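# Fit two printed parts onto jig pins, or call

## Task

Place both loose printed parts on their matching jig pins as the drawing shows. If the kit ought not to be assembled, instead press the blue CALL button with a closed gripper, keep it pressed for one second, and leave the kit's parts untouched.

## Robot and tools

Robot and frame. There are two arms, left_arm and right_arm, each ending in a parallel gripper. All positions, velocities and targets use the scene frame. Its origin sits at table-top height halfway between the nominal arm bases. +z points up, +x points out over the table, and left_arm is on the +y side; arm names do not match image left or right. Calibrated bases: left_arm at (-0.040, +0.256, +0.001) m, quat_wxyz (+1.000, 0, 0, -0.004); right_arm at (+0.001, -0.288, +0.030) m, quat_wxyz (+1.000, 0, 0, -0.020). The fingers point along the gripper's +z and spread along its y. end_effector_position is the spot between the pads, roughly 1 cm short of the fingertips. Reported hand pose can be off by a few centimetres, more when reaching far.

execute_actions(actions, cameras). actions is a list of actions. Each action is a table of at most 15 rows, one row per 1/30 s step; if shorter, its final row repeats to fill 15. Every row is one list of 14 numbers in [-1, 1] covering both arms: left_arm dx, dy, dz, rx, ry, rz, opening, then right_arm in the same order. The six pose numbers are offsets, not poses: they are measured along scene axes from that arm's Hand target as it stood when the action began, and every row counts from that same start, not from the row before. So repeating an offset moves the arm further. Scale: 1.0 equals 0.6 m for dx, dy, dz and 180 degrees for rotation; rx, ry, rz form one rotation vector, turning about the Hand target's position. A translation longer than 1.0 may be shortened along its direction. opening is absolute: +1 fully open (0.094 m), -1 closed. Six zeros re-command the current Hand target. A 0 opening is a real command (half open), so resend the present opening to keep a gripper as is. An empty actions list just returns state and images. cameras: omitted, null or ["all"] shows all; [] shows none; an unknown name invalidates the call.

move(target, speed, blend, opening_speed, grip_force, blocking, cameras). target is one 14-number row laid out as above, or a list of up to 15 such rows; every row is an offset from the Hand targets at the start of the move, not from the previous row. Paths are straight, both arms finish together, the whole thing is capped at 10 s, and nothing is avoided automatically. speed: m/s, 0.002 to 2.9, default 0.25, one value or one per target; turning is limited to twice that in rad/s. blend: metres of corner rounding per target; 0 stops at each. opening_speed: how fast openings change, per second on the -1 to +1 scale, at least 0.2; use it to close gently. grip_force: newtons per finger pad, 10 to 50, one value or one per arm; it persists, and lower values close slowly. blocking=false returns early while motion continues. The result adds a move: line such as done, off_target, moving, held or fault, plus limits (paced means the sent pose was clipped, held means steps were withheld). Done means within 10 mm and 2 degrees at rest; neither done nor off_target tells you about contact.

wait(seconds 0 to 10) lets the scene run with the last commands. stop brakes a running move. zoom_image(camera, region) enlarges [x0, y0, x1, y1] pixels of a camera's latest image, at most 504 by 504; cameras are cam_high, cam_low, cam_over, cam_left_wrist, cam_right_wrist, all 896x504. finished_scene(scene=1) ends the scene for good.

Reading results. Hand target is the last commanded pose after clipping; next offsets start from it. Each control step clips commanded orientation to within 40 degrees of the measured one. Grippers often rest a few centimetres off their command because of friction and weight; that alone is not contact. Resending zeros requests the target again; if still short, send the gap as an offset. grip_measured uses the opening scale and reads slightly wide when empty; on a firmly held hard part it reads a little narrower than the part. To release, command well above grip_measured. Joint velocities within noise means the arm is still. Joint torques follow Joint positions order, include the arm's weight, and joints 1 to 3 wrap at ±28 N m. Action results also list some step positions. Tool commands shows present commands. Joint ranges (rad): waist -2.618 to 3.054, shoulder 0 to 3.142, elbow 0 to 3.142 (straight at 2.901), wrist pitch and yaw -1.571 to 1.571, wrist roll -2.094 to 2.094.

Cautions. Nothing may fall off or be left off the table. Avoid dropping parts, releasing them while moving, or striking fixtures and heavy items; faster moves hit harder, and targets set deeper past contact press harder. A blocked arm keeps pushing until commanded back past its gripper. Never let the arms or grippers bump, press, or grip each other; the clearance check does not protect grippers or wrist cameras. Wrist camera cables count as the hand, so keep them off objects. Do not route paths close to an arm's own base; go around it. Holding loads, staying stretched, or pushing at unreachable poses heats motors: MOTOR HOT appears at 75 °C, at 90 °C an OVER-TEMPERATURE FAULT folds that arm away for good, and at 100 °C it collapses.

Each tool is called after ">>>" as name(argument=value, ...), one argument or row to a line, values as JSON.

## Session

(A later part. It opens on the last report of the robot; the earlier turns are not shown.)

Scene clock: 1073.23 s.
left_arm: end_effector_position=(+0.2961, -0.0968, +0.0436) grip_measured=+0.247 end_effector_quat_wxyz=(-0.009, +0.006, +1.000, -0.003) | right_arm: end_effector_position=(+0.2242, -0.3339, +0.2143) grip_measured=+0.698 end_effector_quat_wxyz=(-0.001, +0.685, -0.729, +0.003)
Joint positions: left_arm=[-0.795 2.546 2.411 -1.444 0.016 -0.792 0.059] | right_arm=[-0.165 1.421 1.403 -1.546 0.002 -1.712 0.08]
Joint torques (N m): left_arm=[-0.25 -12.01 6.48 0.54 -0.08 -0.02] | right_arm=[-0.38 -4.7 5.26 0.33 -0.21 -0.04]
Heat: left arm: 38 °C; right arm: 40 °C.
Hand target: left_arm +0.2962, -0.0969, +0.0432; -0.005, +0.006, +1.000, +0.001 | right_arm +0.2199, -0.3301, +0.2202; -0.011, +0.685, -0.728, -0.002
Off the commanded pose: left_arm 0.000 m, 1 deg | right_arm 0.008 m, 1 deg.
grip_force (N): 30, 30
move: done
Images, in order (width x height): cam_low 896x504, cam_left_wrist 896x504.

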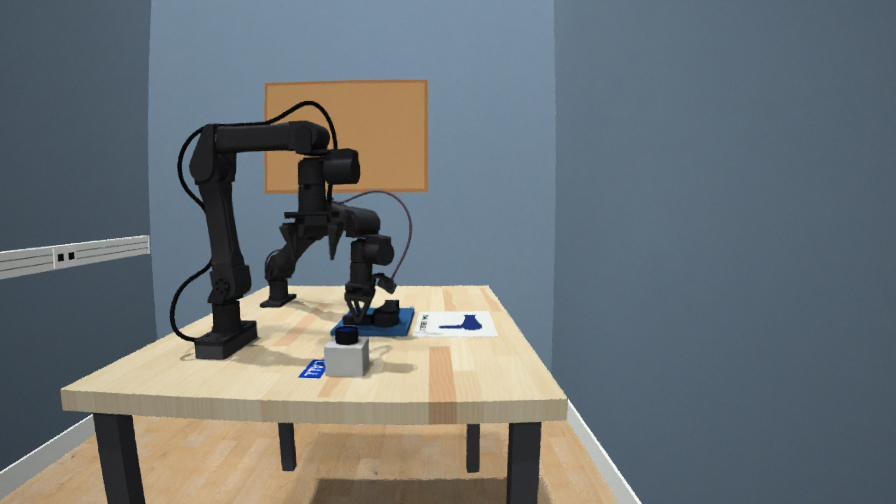

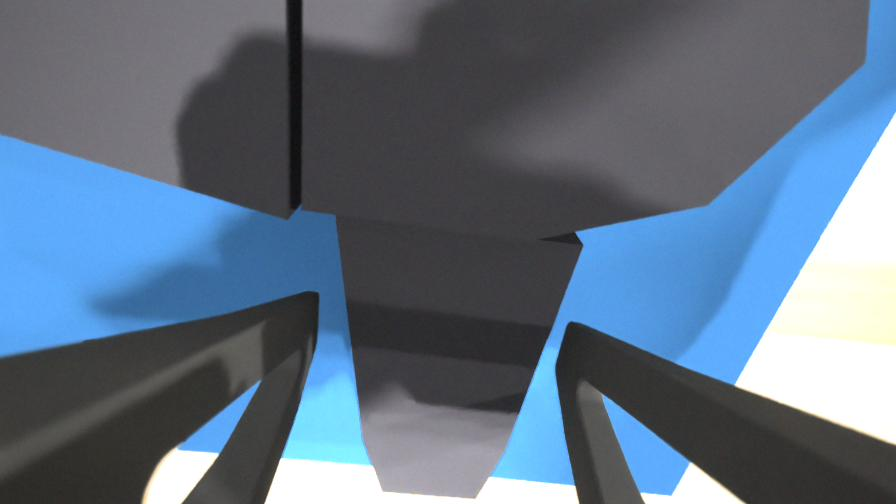

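>>> execute_actions(
  actions=[
    [[0,0,0.012,0,0,0,0.25,0,0,0,0,0,0,0.7],[0,0,0.024,0,0,0,0.25,0,0,0,0,0,0,0.7],[0,0,-0.006,0,0,0,0.25,0,0,0,0,0,0,0.7],[0,0,0.036,0,0,0,0.25,0,0,0,0,0,0,0.7],[0,0,0.000,0,0,0,0.25,0,0,0,0,0,0,0.7],[0,0,0.044,0,0,0,0.25,0,0,0,0,0,0,0.7],[0,0,0.008,0,0,0,0.25,0,0,0,0,0,0,0.7],[0,0,0.050,0,0,0,0.25,0,0,0,0,0,0,0.7],[0,0,0.016,0,0,0,0.25,0,0,0,0,0,0,0.7],[0,0,0.054,0,0,0,0.25,0,0,0,0,0,0,0.7],[0,0,0.024,0,0,0,0.25,0,0,0,0,0,0,0.7],[0,0,0.056,0,0,0,0.25,0,0,0,0,0,0,0.7],[0,0,0.034,0,0,0,0.25,0,0,0,0,0,0,0.7],[0,0,0.056,0,0,0,0.25,0,0,0,0,0,0,0.7],[0,0,0.050,0,0,0,0.25,0,0,0,0,0,0,0.7]],
  ],
  cameras=["cam_left_wrist"],
)

Scene clock: 1078.63 s.
left_arm: end_effector_position=(+0.2977, -0.0985, +0.0829) grip_measured=+0.248 end_effector_quat_wxyz=(+0.005, +0.006, +1.000, -0.016) | right_arm: end_effector_position=(+0.2242, -0.3339, +0.2143) grip_measured=+0.698 end_effector_quat_wxyz=(-0.001, +0.685, -0.729, +0.003)
Joint positions: left_arm=[-0.795 2.548 2.573 -1.566 0.016 -0.792 0.059] | right_arm=[-0.165 1.421 1.403 -1.546 0.002 -1.712 0.08]
Joint torques (N m): left_arm=[-0.25 -10.18 7.35 0.47 -0.08 -0.02] | right_arm=[-0.27 -4.83 5.34 0.35 -0.22 -0.01]
Heat: left arm: 39 °C; right arm: 40 °C.
Hand target: left_arm +0.2962, -0.0970, +0.0734; -0.005, +0.006, +1.000, +0.001 | right_arm +0.2199, -0.3301, +0.2202; -0.011, +0.685, -0.728, -0.002
Off the commanded pose: left_arm 0.010 m, 2 deg | right_arm 0.008 m, 1 deg.
joint sent to its limit (left arm) — joint 4 (wrist pitch), lower limit. The joint targets still meet the commanded pose.
grip_force (N): 30, 30
Step readings (end_effector_position of left_arm | right_arm):
0: (+0.2961, -0.0968, +0.0436) | (+0.2242, -0.3339, +0.2143)
1: (+0.2961, -0.0968, +0.0444) | (+0.2242, -0.3339, +0.2143)
2: (+0.2961, -0.0969, +0.0465) | (+0.2242, -0.3339, +0.2143)
4: (+0.2970, -0.0977, +0.0510) | (+0.2242, -0.3339, +0.2143)
8: (+0.2991, -0.0999, +0.0617) | (+0.2242, -0.3339, +0.2143)
15: (+0.3004, -0.1013, +0.0780) | (+0.2242, -0.3339, +0.2143)
Images, in order (width x height): cam_left_wrist 896x504.

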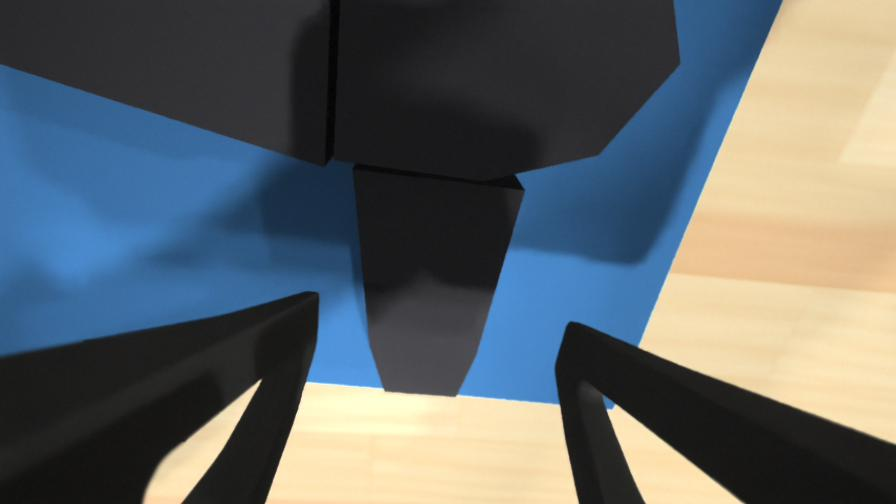

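>>> move(
  target=[
    [0.0, 0.0, 0.18, 0, 0, 0, 0.25, 0, 0, 0, 0, 0, 0, 0.7],
    [-0.16, 0.43, 0.22, 0, 0, 0, 0.25, 0, 0, 0, 0, 0, 0, 0.7],
  ],
  speed=0.2,
  blend=[0.04, 0],
  cameras=["cam_over", "cam_low", "cam_high"],
)

>>> zoom_image(
  camera="cam_over",
  region=[360, 270, 660, 490],
)

>>> zoom_image(
  camera="cam_low",
  region=[320, 270, 440, 340],
)

Scene clock: 1085.73 s.
left_arm: end_effector_position=(+0.2036, +0.1577, +0.2040) grip_measured=+0.248 end_effector_quat_wxyz=(+0.015, +0.003, +1.000, -0.011) | right_arm: end_effector_position=(+0.2242, -0.3339, +0.2143) grip_measured=+0.698 end_effector_quat_wxyz=(-0.001, +0.685, -0.729, +0.003)
Joint positions: left_arm=[-0.37 1.541 1.585 -1.579 0.009 -0.374 0.059] | right_arm=[-0.165 1.421 1.403 -1.546 0.002 -1.712 0.08]
Joint torques (N m): left_arm=[0.13 -6.27 5.12 0.65 -0.06 0.08] | right_arm=[-0.32 -4.74 5.29 0.32 -0.22 -0.01]
Heat: left arm: 38 °C; right arm: 40 °C.
Hand target: left_arm +0.2002, +0.1609, +0.2053; -0.005, +0.006, +1.000, +0.001 | right_arm +0.2199, -0.3301, +0.2202; -0.011, +0.685, -0.728, -0.002
Off the commanded pose: left_arm 0.005 m, 3 deg | right_arm 0.008 m, 1 deg.
joint sent to its limit (left arm) — joint 4 (wrist pitch), lower limit. The joint targets are off in orientation, not in position.
grip_force (N): 30, 30
move: off_target (left_arm)
Images, in order (width x height): cam_high 896x504, cam_low 896x504, cam_over 896x504.

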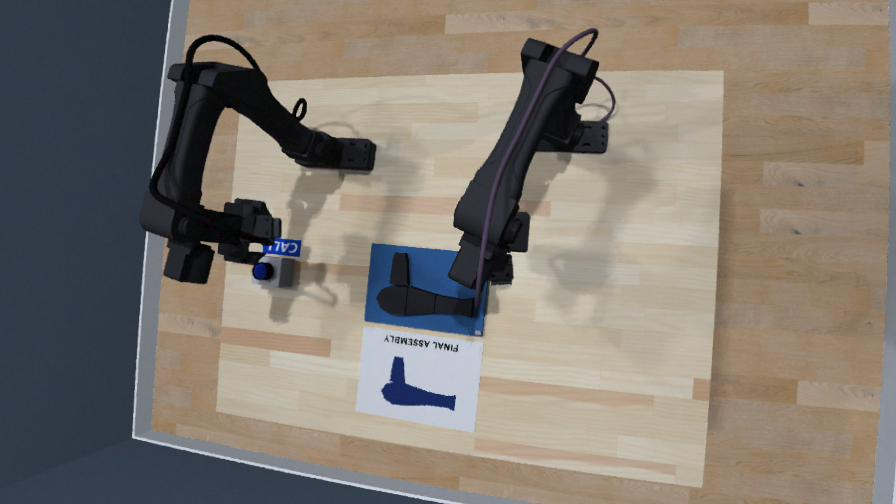

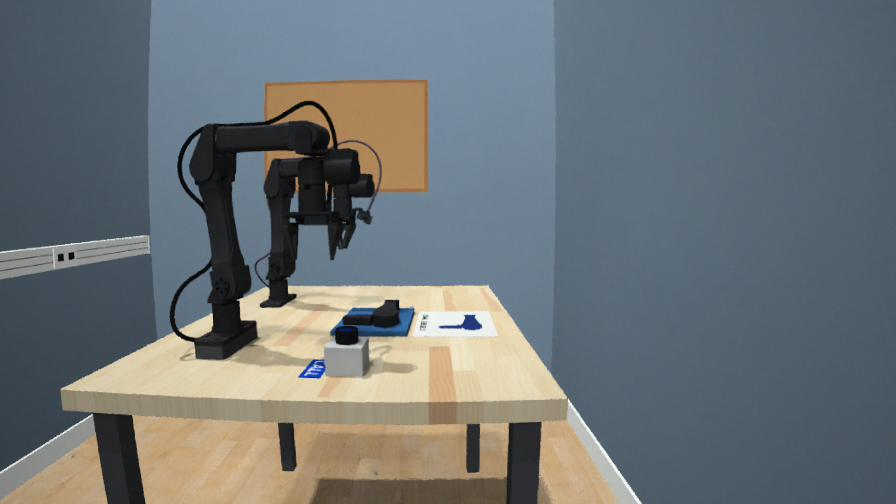

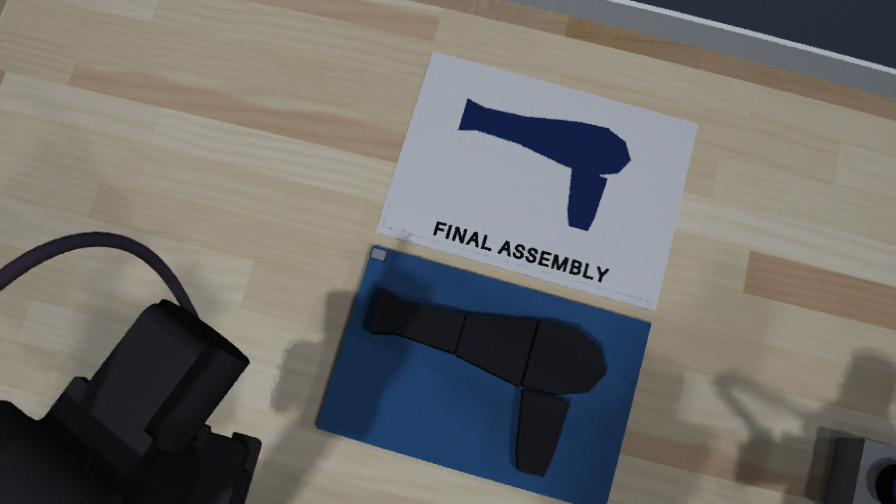

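Scaled by 1.680 from the camera's 896x504 image, which has a finer 1280x720 frame.

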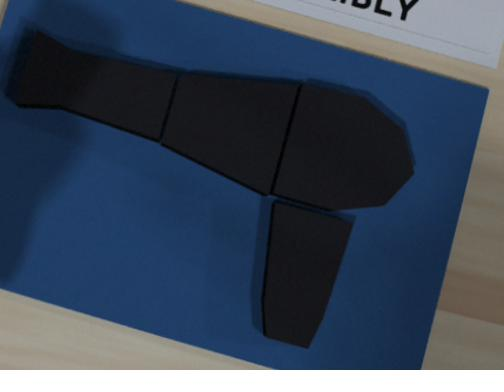

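Scaled by 4.200 from the camera's 896x504 image, which has a finer 1280x720 frame.

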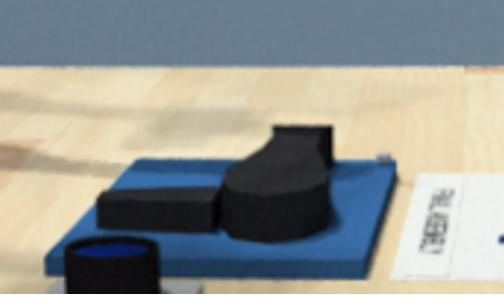

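>>> zoom_image(
  camera="cam_low",
  region=[335, 295, 405, 335],
)

>>> zoom_image(
  camera="cam_over",
  region=[480, 300, 640, 490],
)

>>> zoom_image(
  camera="cam_high",
  region=[360, 235, 500, 345],
)

Scaled by 7.200 from the camera's 896x504 image, which has a finer 1280x720 frame.

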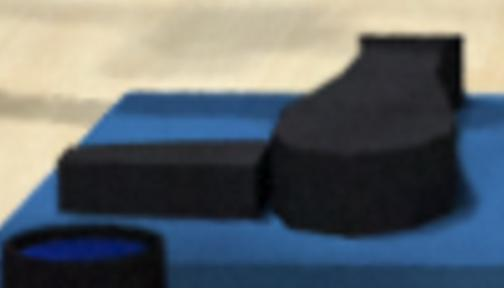

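Scaled by 2.653 from the camera's 896x504 image, which has a finer 1280x720 frame.

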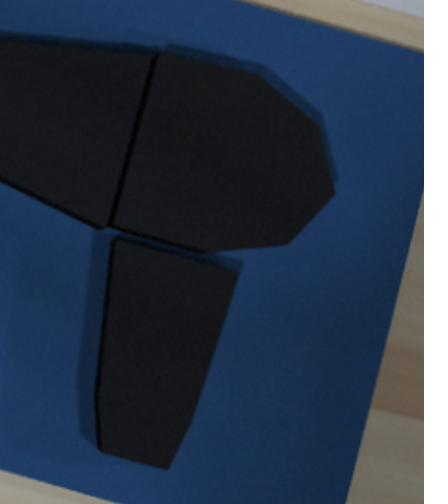

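Scaled by 3.600 from the camera's 896x504 image, which has a finer 1280x720 frame.

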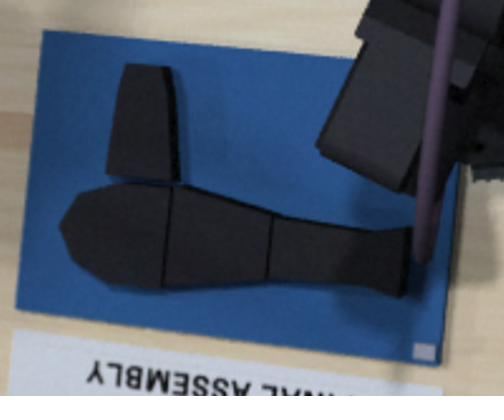

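>>> move(
  target=[
    [0.16, -0.4297, -0.09, 0, 0, 0, -1, 0, 0, 0, 0, 0, 0, 0.7],
    [0.16, -0.4297, -0.19, 0, 0, 0, -1, 0, 0, 0, 0, 0, 0, 0.7],
  ],
  speed=0.2,
  blend=[0.04, 0],
  cameras=["cam_left_wrist"],
)

Scene clock: 1122.77 s.
left_arm: end_effector_position=(+0.2965, -0.0968, +0.0988) grip_measured=-0.991 end_effector_quat_wxyz=(+0.017, +0.009, +1.000, -0.022) | right_arm: end_effector_position=(+0.2242, -0.3339, +0.2143) grip_measured=+0.698 end_effector_quat_wxyz=(-0.001, +0.685, -0.729, +0.003)
Joint positions: left_arm=[-0.799 2.507 2.56 -1.569 0.006 -0.789 0] | right_arm=[-0.165 1.421 1.403 -1.546 0.002 -1.712 0.08]
Joint torques (N m): left_arm=[-0.01 -10.13 7.53 0.56 0.01 -0.05] | right_arm=[-0.42 -4.55 5.33 0.3 -0.23 -0.04]
Heat: left arm: 34 °C; right arm: 39 °C.
Hand target: left_arm +0.2962, -0.0967, +0.0912; -0.005, +0.006, +1.000, +0.001 | right_arm +0.2199, -0.3301, +0.2202; -0.011, +0.685, -0.728, -0.002
Off the commanded pose: left_arm 0.007 m, 4 deg | right_arm 0.008 m, 1 deg.
joint sent to its limit (left arm) — joint 4 (wrist pitch), lower limit. The joint targets still meet the commanded pose.
grip_force (N): 30, 30
move: off_target (left_arm); blend cut to 0.03 m at target 1
Images, in order (width x height): cam_left_wrist 896x504.

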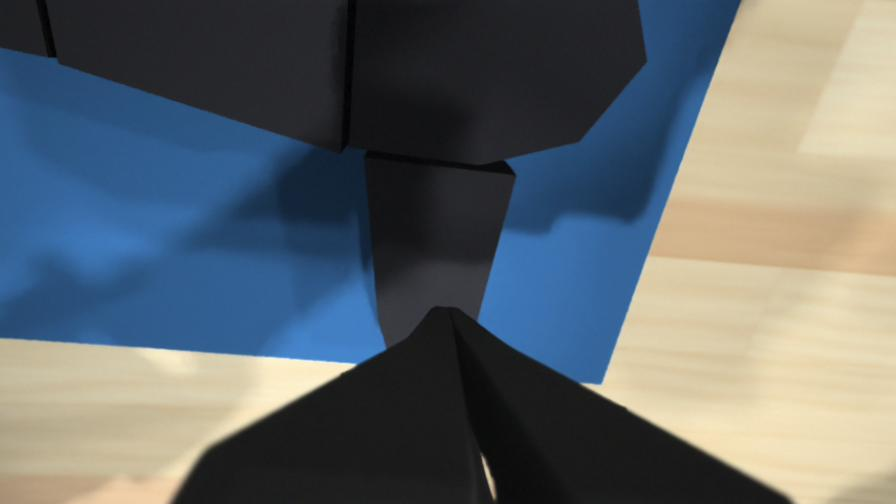

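>>> execute_actions(
  actions=[
    [[0,0,0.012,0,0,0,-1,0,0,0,0,0,0,0.7],[0,0,-0.026,0,0,0,-1,0,0,0,0,0,0,0.7],[0,0,0.008,0,0,0,-1,0,0,0,0,0,0,0.7],[0,0,-0.036,0,0,0,-1,0,0,0,0,0,0,0.7],[0,0,0.000,0,0,0,-1,0,0,0,0,0,0,0.7],[0,0,-0.046,0,0,0,-1,0,0,0,0,0,0,0.7],[0,0,-0.010,0,0,0,-1,0,0,0,0,0,0,0.7],[0,0,-0.056,0,0,0,-1,0,0,0,0,0,0,0.7],[0,0,-0.022,0,0,0,-1,0,0,0,0,0,0,0.7],[0,0,-0.064,0,0,0,-1,0,0,0,0,0,0,0.7],[0,0,-0.034,0,0,0,-1,0,0,0,0,0,0,0.7],[0,0,-0.066,0,0,0,-1,0,0,0,0,0,0,0.7],[0,0,-0.044,0,0,0,-1,0,0,0,0,0,0,0.7],[0,0,-0.062,0,0,0,-1,0,0,0,0,0,0,0.7],[0,0,-0.054,0,0,0,-1,0,0,0,0,0,0,0.7]],
  ],
  cameras=["cam_left_wrist"],
)

Scene clock: 1126.80 s.
left_arm: end_effector_position=(+0.2947, -0.0950, +0.0716) grip_measured=-0.991 end_effector_quat_wxyz=(+0.000, +0.009, +1.000, -0.004) | right_arm: end_effector_position=(+0.2242, -0.3339, +0.2143) grip_measured=+0.698 end_effector_quat_wxyz=(-0.001, +0.685, -0.729, +0.003)
Joint positions: left_arm=[-0.799 2.535 2.503 -1.533 0.006 -0.789 0] | right_arm=[-0.165 1.421 1.403 -1.546 0.002 -1.712 0.08]
Joint torques (N m): left_arm=[-0.01 -10.1 6.45 0.73 0.01 -0.05] | right_arm=[-0.43 -4.86 5.41 0.35 -0.27 -0.07]
Heat: left arm: 35 °C; right arm: 39 °C.
Hand target: left_arm +0.2962, -0.0967, +0.0589; -0.005, +0.006, +1.000, +0.001 | right_arm +0.2199, -0.3301, +0.2202; -0.011, +0.685, -0.728, -0.002
Off the commanded pose: left_arm 0.013 m, 1 deg | right_arm 0.008 m, 1 deg.
grip_force (N): 30, 30
Step readings (end_effector_position of left_arm | right_arm):
0: (+0.2965, -0.0968, +0.0988) | (+0.2242, -0.3339, +0.2143)
1: (+0.2965, -0.0968, +0.0988) | (+0.2242, -0.3339, +0.2143)
2: (+0.2966, -0.0969, +0.0983) | (+0.2242, -0.3339, +0.2143)
4: (+0.2966, -0.0970, +0.0965) | (+0.2242, -0.3339, +0.2143)
8: (+0.2960, -0.0963, +0.0908) | (+0.2242, -0.3339, +0.2143)
15: (+0.2943, -0.0945, +0.0721) | (+0.2242, -0.3339, +0.2143)
Images, in order (width x height): cam_left_wrist 896x504.

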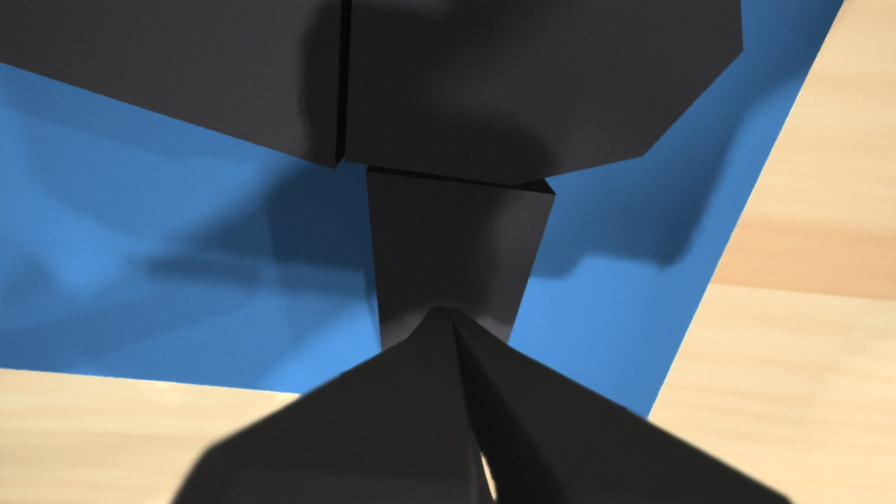

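>>> execute_actions(
  actions=[
    [[0.0015,0,0.016,0,0,0,-1,0,0,0,0,0,0,0.7],[0.0015,0,-0.018,0,0,0,-1,0,0,0,0,0,0,0.7],[0.0015,0,0.014,0,0,0,-1,0,0,0,0,0,0,0.7],[0.0015,0,-0.020,0,0,0,-1,0,0,0,0,0,0,0.7],[0.0015,0,0.010,0,0,0,-1,0,0,0,0,0,0,0.7],[0.0015,0,-0.021,0,0,0,-1,0,0,0,0,0,0,0.7],[0.0015,0,0.006,0,0,0,-1,0,0,0,0,0,0,0.7],[0.0015,0,-0.021,0,0,0,-1,0,0,0,0,0,0,0.7],[0.0015,0,0.002,0,0,0,-1,0,0,0,0,0,0,0.7],[0.0015,0,-0.020,0,0,0,-1,0,0,0,0,0,0,0.7],[0.0015,0,-0.002,0,0,0,-1,0,0,0,0,0,0,0.7],[0.0015,0,-0.017,0,0,0,-1,0,0,0,0,0,0,0.7],[0.0015,0,-0.006,0,0,0,-1,0,0,0,0,0,0,0.7],[0.0015,0,-0.013,0,0,0,-1,0,0,0,0,0,0,0.7],[0.0015,0,-0.010,0,0,0,-1,0,0,0,0,0,0,0.7]],
  ],
  cameras=["cam_left_wrist", "cam_low"],
)

>>> zoom_image(
  camera="cam_low",
  region=[335, 295, 405, 335],
)

Scene clock: 1131.73 s.
left_arm: end_effector_position=(+0.2957, -0.0960, +0.0593) grip_measured=-0.991 end_effector_quat_wxyz=(-0.003, +0.009, +1.000, -0.001) | right_arm: end_effector_position=(+0.2242, -0.3339, +0.2143) grip_measured=+0.698 end_effector_quat_wxyz=(-0.001, +0.685, -0.729, +0.003)
Joint positions: left_arm=[-0.799 2.547 2.475 -1.502 0.006 -0.789 0] | right_arm=[-0.165 1.421 1.403 -1.546 0.002 -1.712 0.08]
Joint torques (N m): left_arm=[0.1 -11.03 6.63 0.63 0.01 -0.03] | right_arm=[-0.24 -4.59 5.35 0.39 -0.23 -0.05]
Heat: left arm: 35 °C; right arm: 39 °C.
Hand target: left_arm +0.2971, -0.0967, +0.0528; -0.005, +0.006, +1.000, +0.001 | right_arm +0.2199, -0.3301, +0.2202; -0.011, +0.685, -0.728, -0.002
Off the commanded pose: left_arm 0.007 m, 1 deg | right_arm 0.008 m, 1 deg.
grip_force (N): 30, 30
Step readings (end_effector_position of left_arm | right_arm):
0: (+0.2948, -0.0950, +0.0716) | (+0.2242, -0.3339, +0.2143)
1: (+0.2951, -0.0953, +0.0728) | (+0.2242, -0.3339, +0.2143)
2: (+0.2955, -0.0958, +0.0708) | (+0.2242, -0.3339, +0.2143)
4: (+0.2965, -0.0968, +0.0689) | (+0.2242, -0.3339, +0.2143)
8: (+0.2958, -0.0961, +0.0626) | (+0.2242, -0.3339, +0.2143)
15: (+0.2957, -0.0960, +0.0593) | (+0.2242, -0.3339, +0.2143)
Images, in order (width x height): cam_low 896x504, cam_left_wrist 896x504.

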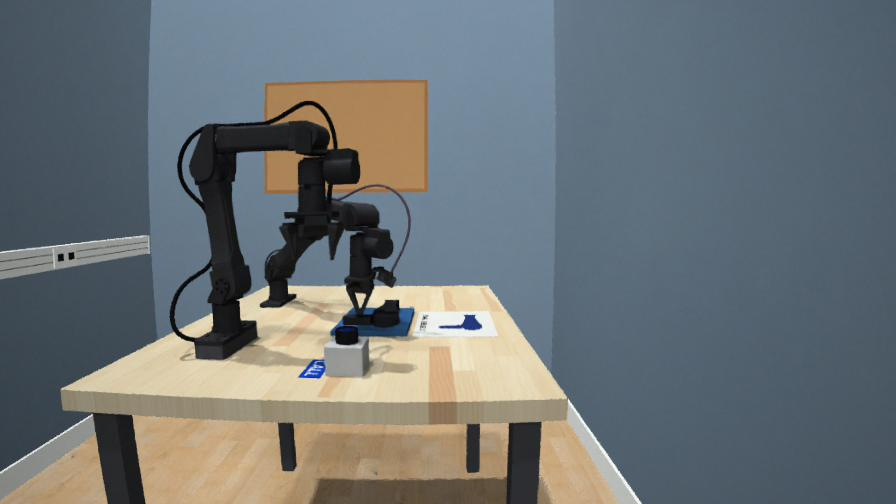

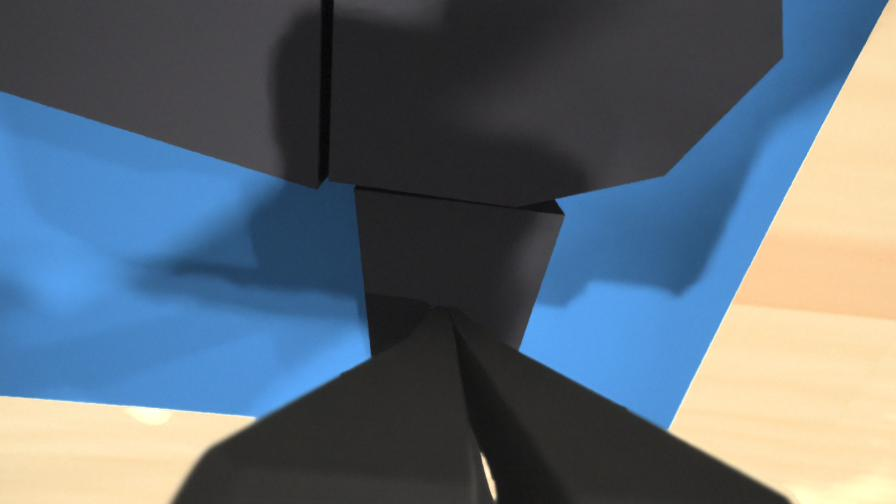

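Scaled by 7.200 from the camera's 896x504 image, which has a finer 1280x720 frame.

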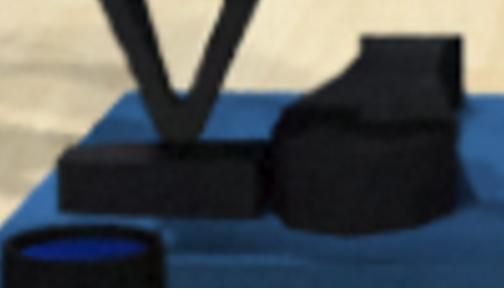

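>>> execute_actions(
  actions=[
    [[0.0,0,0.012,0,0,0,-1,0,0,0,0,0,0,0.7],[0.0,0,-0.016,0,0,0,-1,0,0,0,0,0,0,0.7],[0.0,0,0.010,0,0,0,-1,0,0,0,0,0,0,0.7],[0.0,0,-0.019,0,0,0,-1,0,0,0,0,0,0,0.7],[0.0,0,0.006,0,0,0,-1,0,0,0,0,0,0,0.7],[0.0,0,-0.021,0,0,0,-1,0,0,0,0,0,0,0.7],[0.0,0,0.002,0,0,0,-1,0,0,0,0,0,0,0.7],[0.0,0,-0.022,0,0,0,-1,0,0,0,0,0,0,0.7],[0.0,0,-0.002,0,0,0,-1,0,0,0,0,0,0,0.7],[0.0,0,-0.022,0,0,0,-1,0,0,0,0,0,0,0.7],[0.0,0,-0.006,0,0,0,-1,0,0,0,0,0,0,0.7],[0.0,0,-0.020,0,0,0,-1,0,0,0,0,0,0,0.7],[0.0,0,-0.010,0,0,0,-1,0,0,0,0,0,0,0.7],[0.0,0,-0.016,0,0,0,-1,0,0,0,0,0,0,0.7],[0.0,0,-0.0133,0,0,0,-1,0,0,0,0,0,0,0.7]],
  ],
  cameras=["cam_left_wrist", "cam_low"],
)

>>> zoom_image(
  camera="cam_low",
  region=[335, 295, 405, 335],
)

Scene clock: 1136.67 s.
left_arm: end_effector_position=(+0.2983, -0.0987, +0.0541) grip_measured=-0.991 end_effector_quat_wxyz=(+0.001, +0.009, +1.000, -0.006) | right_arm: end_effector_position=(+0.2242, -0.3339, +0.2143) grip_measured=+0.698 end_effector_quat_wxyz=(-0.001, +0.685, -0.729, +0.003)
Joint positions: left_arm=[-0.799 2.545 2.451 -1.467 0.006 -0.789 0] | right_arm=[-0.165 1.421 1.403 -1.546 0.002 -1.712 0.08]
Joint torques (N m): left_arm=[0.09 -11.54 5.01 0.7 0.01 -0.03] | right_arm=[-0.29 -4.83 5.46 0.32 -0.21 -0.06]
Heat: left arm: 36 °C; right arm: 39 °C.
Hand target: left_arm +0.2972, -0.0968, +0.0450; -0.005, +0.006, +1.000, +0.001 | right_arm +0.2199, -0.3301, +0.2202; -0.011, +0.685, -0.728, -0.002
Off the commanded pose: left_arm 0.010 m, 1 deg | right_arm 0.008 m, 1 deg.
grip_force (N): 30, 30
Step readings (end_effector_position of left_arm | right_arm):
0: (+0.2957, -0.0960, +0.0593) | (+0.2242, -0.3339, +0.2143)
1: (+0.2959, -0.0962, +0.0605) | (+0.2242, -0.3339, +0.2143)
2: (+0.2960, -0.0962, +0.0588) | (+0.2242, -0.3339, +0.2143)
4: (+0.2965, -0.0968, +0.0577) | (+0.2242, -0.3339, +0.2143)
8: (+0.2969, -0.0972, +0.0545) | (+0.2242, -0.3339, +0.2143)
15: (+0.2983, -0.0987, +0.0541) | (+0.2242, -0.3339, +0.2143)
Images, in order (width x height): cam_low 896x504, cam_left_wrist 896x504.

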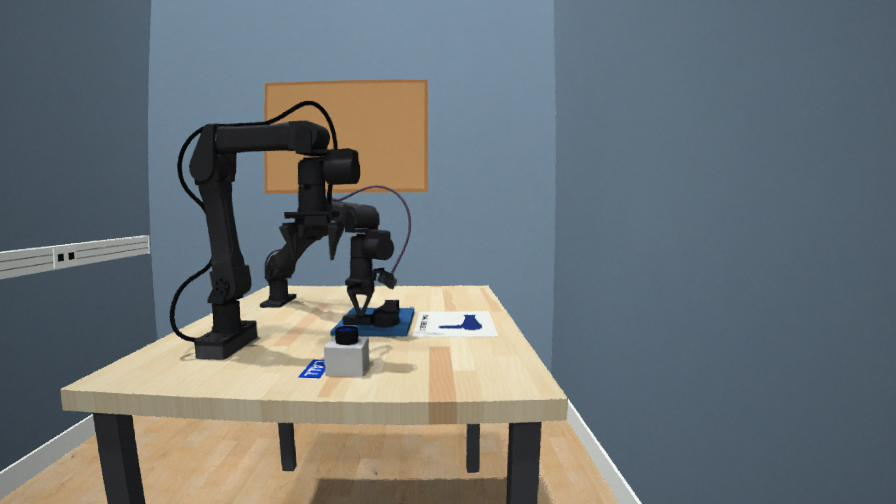

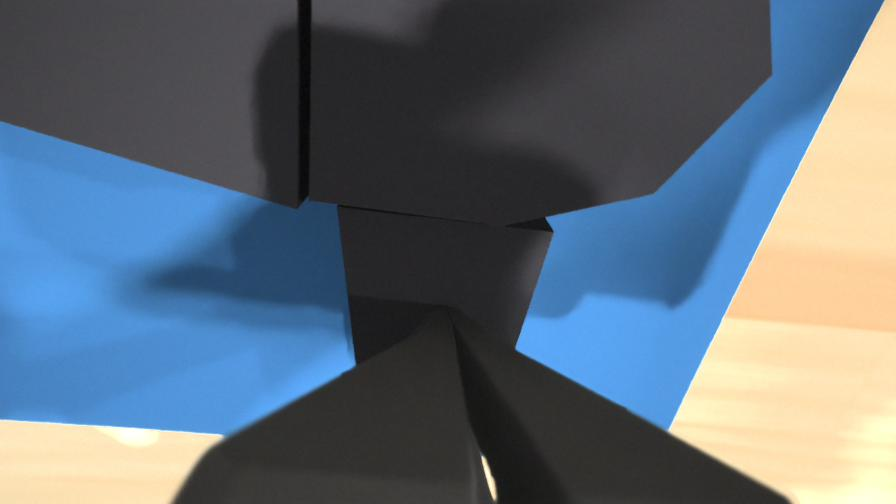

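Scaled by 7.200 from the camera's 896x504 image, which has a finer 1280x720 frame.

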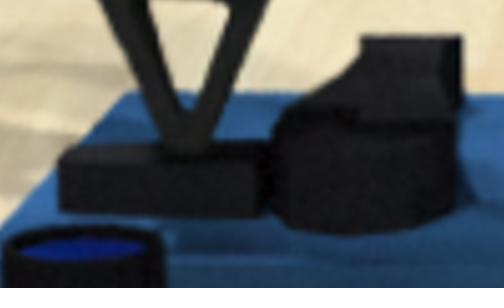

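>>> zoom_image(
  camera="cam_left_wrist",
  region=[280, 170, 420, 250],
)

>>> zoom_image(
  camera="cam_left_wrist",
  region=[450, 180, 590, 260],
)

Scaled by 3.600 from the camera's 896x504 image, which has a finer 1280x720 frame.

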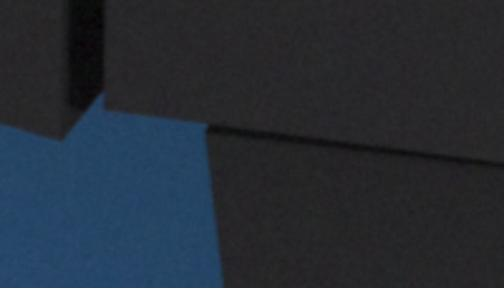

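Scaled by 3.600 from the camera's 896x504 image, which has a finer 1280x720 frame.

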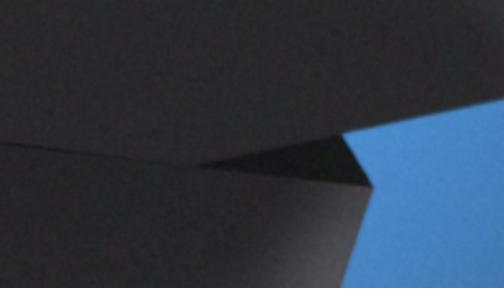

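>>> execute_actions(
  actions=[
    [[-0.001,0.001,0.004,0,0,0,-1,0,0,0,0,0,0,0.7],[-0.001,0.001,-0.016,0,0,0,-1,0,0,0,0,0,0,0.7],[-0.001,0.001,0.000,0,0,0,-1,0,0,0,0,0,0,0.7],[-0.001,0.001,-0.022,0,0,0,-1,0,0,0,0,0,0,0.7],[-0.001,0.001,-0.004,0,0,0,-1,0,0,0,0,0,0,0.7],[-0.001,0.001,-0.027,0,0,0,-1,0,0,0,0,0,0,0.7],[-0.001,0.001,-0.008,0,0,0,-1,0,0,0,0,0,0,0.7],[-0.001,0.001,-0.031,0,0,0,-1,0,0,0,0,0,0,0.7],[-0.001,0.001,-0.013,0,0,0,-1,0,0,0,0,0,0,0.7],[-0.001,0.001,-0.033,0,0,0,-1,0,0,0,0,0,0,0.7],[-0.001,0.001,-0.018,0,0,0,-1,0,0,0,0,0,0,0.7],[-0.001,0.001,-0.033,0,0,0,-1,0,0,0,0,0,0,0.7],[-0.001,0.001,-0.022,0,0,0,-1,0,0,0,0,0,0,0.7],[-0.001,0.001,-0.030,0,0,0,-1,0,0,0,0,0,0,0.7],[-0.001,0.001,-0.027,0,0,0,-1,0,0,0,0,0,0,0.7]],
  ],
  cameras=["cam_left_wrist", "cam_low"],
)

>>> zoom_image(
  camera="cam_low",
  region=[335, 295, 405, 335],
)

Scene clock: 1149.67 s.
left_arm: end_effector_position=(+0.2974, -0.0978, +0.0531) grip_measured=-0.991 end_effector_quat_wxyz=(+0.006, +0.009, +1.000, -0.011) | right_arm: end_effector_position=(+0.2242, -0.3339, +0.2143) grip_measured=+0.698 end_effector_quat_wxyz=(-0.001, +0.685, -0.729, +0.003)
Joint positions: left_arm=[-0.799 2.505 2.372 -1.414 0.006 -0.789 0] | right_arm=[-0.165 1.421 1.403 -1.546 0.002 -1.712 0.08]
Joint torques (N m): left_arm=[0.1 -10 3.34 1.02 0.01 -0.03] | right_arm=[-0.51 -4.97 5.2 0.32 -0.24 -0.02]
Heat: left arm: 37 °C; right arm: 39 °C.
Hand target: left_arm +0.2965, -0.0961, +0.0287; -0.005, +0.006, +1.000, +0.001 | right_arm +0.2199, -0.3301, +0.2202; -0.011, +0.685, -0.728, -0.002
Off the commanded pose: left_arm 0.024 m, 2 deg | right_arm 0.008 m, 1 deg.
grip_force (N): 30, 30
Step readings (end_effector_position of left_arm | right_arm):
0: (+0.2983, -0.0987, +0.0541) | (+0.2242, -0.3339, +0.2143)
1: (+0.2983, -0.0987, +0.0541) | (+0.2242, -0.3339, +0.2143)
2: (+0.2981, -0.0984, +0.0534) | (+0.2242, -0.3339, +0.2143)
4: (+0.2978, -0.0981, +0.0532) | (+0.2242, -0.3339, +0.2143)
8: (+0.2974, -0.0977, +0.0529) | (+0.2242, -0.3339, +0.2143)
15: (+0.2974, -0.0978, +0.0531) | (+0.2242, -0.3339, +0.2143)
Images, in order (width x height): cam_low 896x504, cam_left_wrist 896x504.

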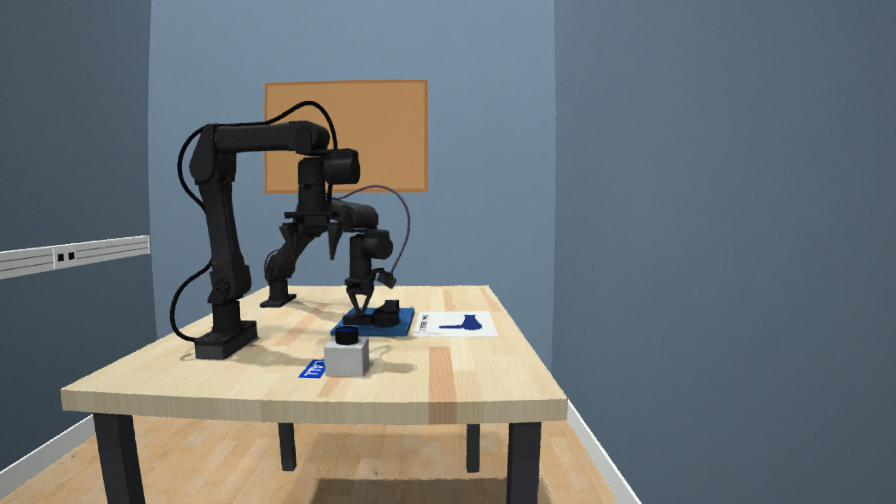

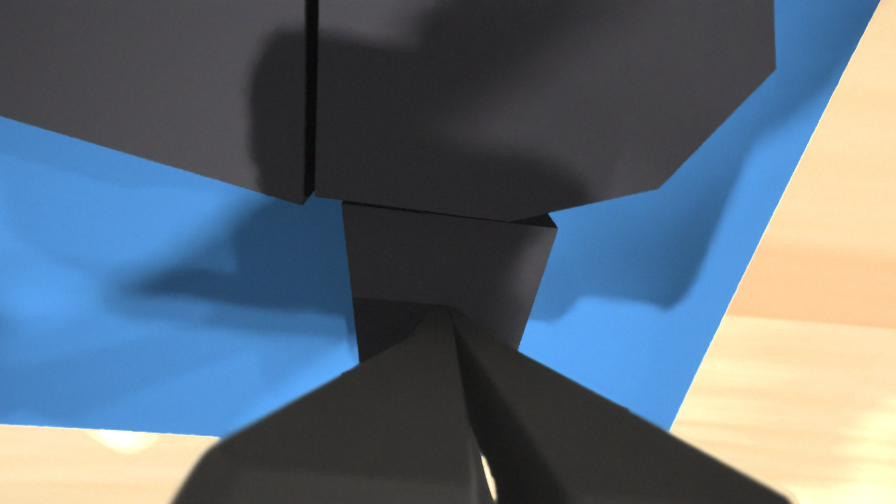

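Scaled by 7.200 from the camera's 896x504 image, which has a finer 1280x720 frame.

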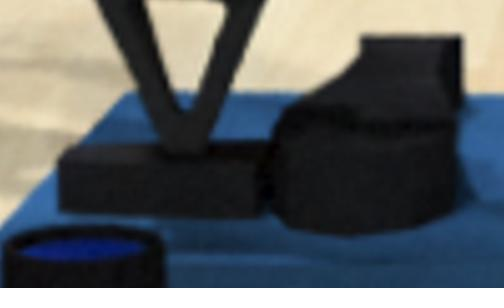

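>>> execute_actions(
  actions=[
    [[0.001,-0.001,0.020,0,0,0,-1,0,0,0,0,0,0,0.7],[0.001,-0.001,0.040,0,0,0,-1,0,0,0,0,0,0,0.7],[0.001,-0.001,0.032,0,0,0,-1,0,0,0,0,0,0,0.7],[0.001,-0.001,0.062,0,0,0,-1,0,0,0,0,0,0,0.7],[0.001,-0.001,0.044,0,0,0,-1,0,0,0,0,0,0,0.7],[0.001,-0.001,0.076,0,0,0,-1,0,0,0,0,0,0,0.7],[0.001,-0.001,0.052,0,0,0,-1,0,0,0,0,0,0,0.7],[0.001,-0.001,0.086,0,0,0,-1,0,0,0,0,0,0,0.7],[0.001,-0.001,0.062,0,0,0,-1,0,0,0,0,0,0,0.7],[0.001,-0.001,0.096,0,0,0,-1,0,0,0,0,0,0,0.7],[0.001,-0.001,0.074,0,0,0,-1,0,0,0,0,0,0,0.7],[0.001,-0.001,0.104,0,0,0,-1,0,0,0,0,0,0,0.7],[0.001,-0.001,0.088,0,0,0,-1,0,0,0,0,0,0,0.7],[0.001,-0.001,0.108,0,0,0,-1,0,0,0,0,0,0,0.7],[0.001,-0.001,0.104,0,0,0,-1,0,0,0,0,0,0,0.7]],
  ],
  cameras=["cam_left_wrist"],
)

>>> move(
  target=[
    [0.0, 0.0, 0.15, 0, 0, 0, -1, 0, 0, 0, 0, 0, 0, 0.7],
    [-0.16, 0.43, 0.2, 0, 0, 0, -1, 0, 0, 0, 0, 0, 0, 0.7],
  ],
  speed=0.2,
  blend=[0.04, 0],
  cameras=["cam_over", "cam_low", "cam_high"],
)

>>> zoom_image(
  camera="cam_over",
  region=[360, 270, 660, 490],
)

>>> zoom_image(
  camera="cam_low",
  region=[335, 295, 405, 335],
)

Scene clock: 1162.43 s.
left_arm: end_effector_position=(+0.2983, -0.0987, +0.0919) grip_measured=-0.991 end_effector_quat_wxyz=(+0.015, +0.009, +1.000, -0.020) | right_arm: end_effector_position=(+0.2242, -0.3339, +0.2143) grip_measured=+0.698 end_effector_quat_wxyz=(-0.001, +0.685, -0.729, +0.003)
Joint positions: left_arm=[-0.799 2.529 2.572 -1.565 0.006 -0.789 0] | right_arm=[-0.165 1.421 1.403 -1.546 0.002 -1.712 0.08]
Joint torques (N m): left_arm=[0.1 -11.52 7.04 0.5 0.01 -0.04] | right_arm=[-0.25 -4.79 5.39 0.35 -0.2 -0.1]
Heat: left arm: 36 °C; right arm: 39 °C.
Hand target: left_arm +0.2972, -0.0968, +0.0911; -0.005, +0.006, +1.000, +0.001 | right_arm +0.2199, -0.3301, +0.2202; -0.011, +0.685, -0.728, -0.002
Off the commanded pose: left_arm 0.002 m, 3 deg | right_arm 0.008 m, 1 deg.
joint sent to its limit (left arm) — joint 4 (wrist pitch), lower limit. The joint targets are off in orientation, not in position.
grip_force (N): 30, 30
Step readings (end_effector_position of left_arm | right_arm):
0: (+0.2974, -0.0978, +0.0531) | (+0.2242, -0.3339, +0.2143)
1: (+0.2979, -0.0983, +0.0550) | (+0.2242, -0.3339, +0.2143)
2: (+0.2985, -0.0989, +0.0570) | (+0.2242, -0.3339, +0.2143)
4: (+0.2997, -0.1001, +0.0613) | (+0.2242, -0.3339, +0.2143)
8: (+0.3029, -0.1035, +0.0785) | (+0.2242, -0.3339, +0.2143)
15: (+0.3020, -0.1025, +0.0922) | (+0.2242, -0.3339, +0.2143)
Images, in order (width x height): cam_left_wrist 896x504.

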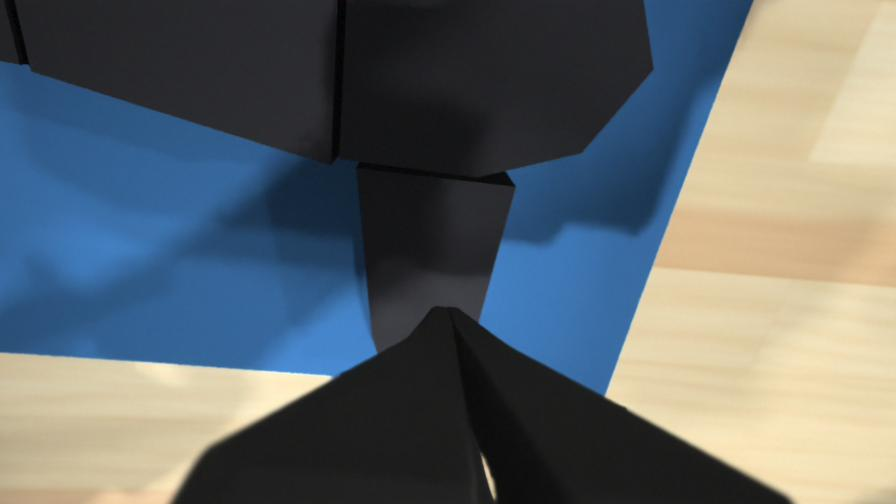

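Scene clock: 1165.07 s.
left_arm: end_effector_position=(+0.2049, +0.1588, +0.2101) grip_measured=-0.991 end_effector_quat_wxyz=(+0.027, +0.002, +1.000, -0.013) | right_arm: end_effector_position=(+0.2242, -0.3339, +0.2143) grip_measured=+0.698 end_effector_quat_wxyz=(-0.001, +0.685, -0.729, +0.003)
Joint positions: left_arm=[-0.367 1.528 1.597 -1.579 0.005 -0.372 0] | right_arm=[-0.165 1.421 1.403 -1.546 0.002 -1.712 0.08]
Joint torques (N m): left_arm=[0.12 -6.09 5.12 0.69 -0.01 0.1] | right_arm=[-0.39 -4.78 5.45 0.32 -0.19 -0.07]
Heat: left arm: 36 °C; right arm: 39 °C.
Hand target: left_arm +0.2012, +0.1612, +0.2111; -0.005, +0.006, +1.000, +0.001 | right_arm +0.2199, -0.3301, +0.2202; -0.011, +0.685, -0.728, -0.002
Off the commanded pose: left_arm 0.005 m, 4 deg | right_arm 0.008 m, 1 deg.
joint sent to its limit (left arm) — joint 4 (wrist pitch), lower limit. The joint targets are off in orientation, not in position.
grip_force (N): 30, 30
move: off_target (left_arm)
Images, in order (width x height): cam_high 896x504, cam_low 896x504, cam_over 896x504.

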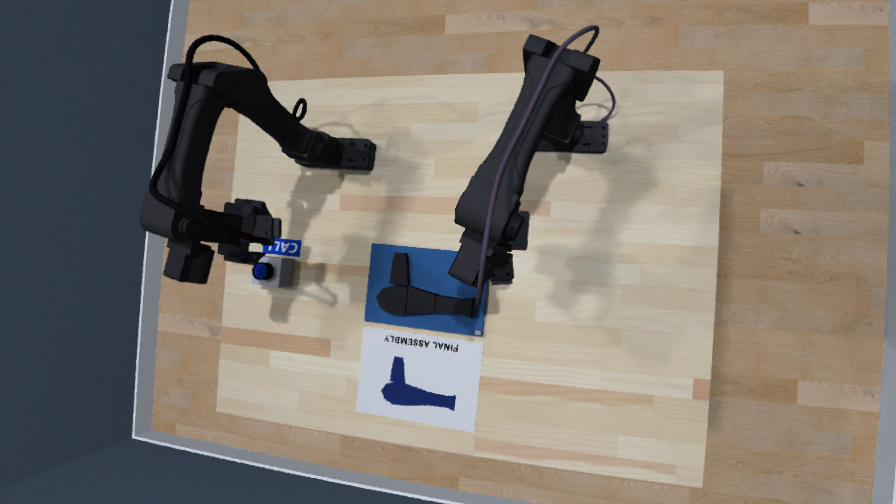

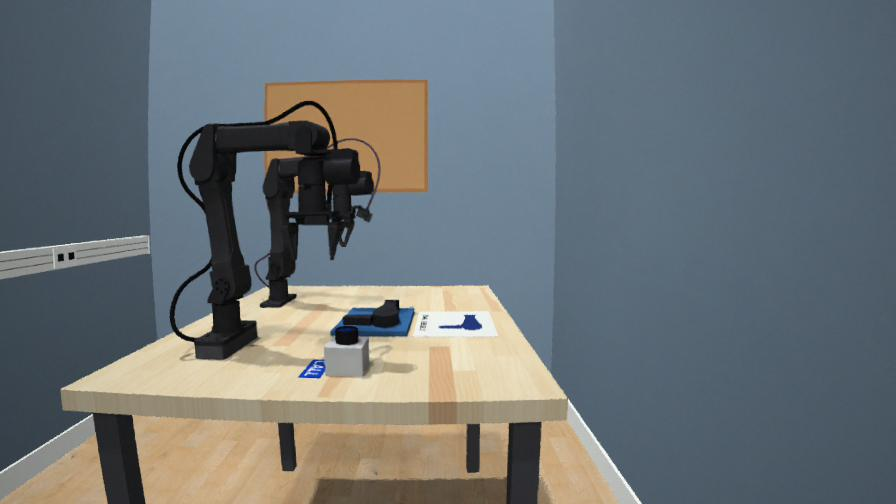

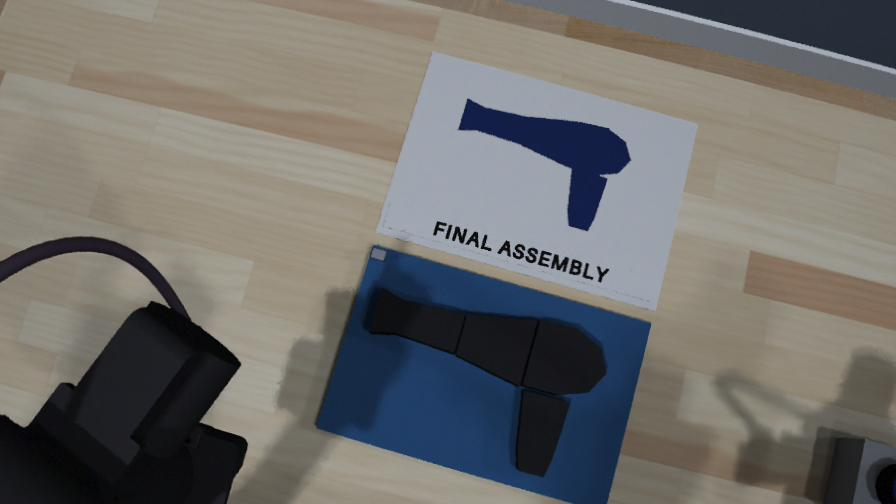

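Scaled by 1.680 from the camera's 896x504 image, which has a finer 1280x720 frame.

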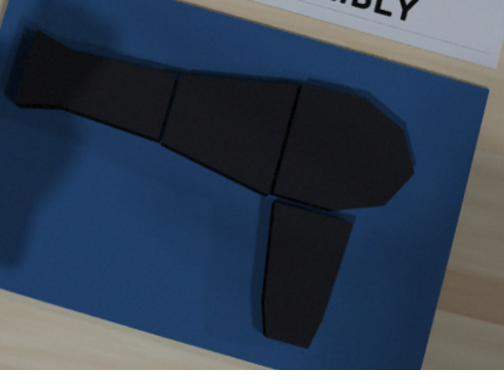

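Scaled by 7.200 from the camera's 896x504 image, which has a finer 1280x720 frame.

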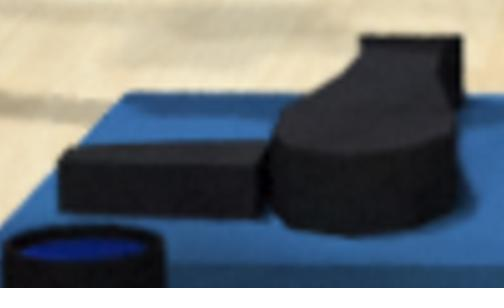

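>>> finished_scene(
  scene=1,
)

The scene is finished: the task was done.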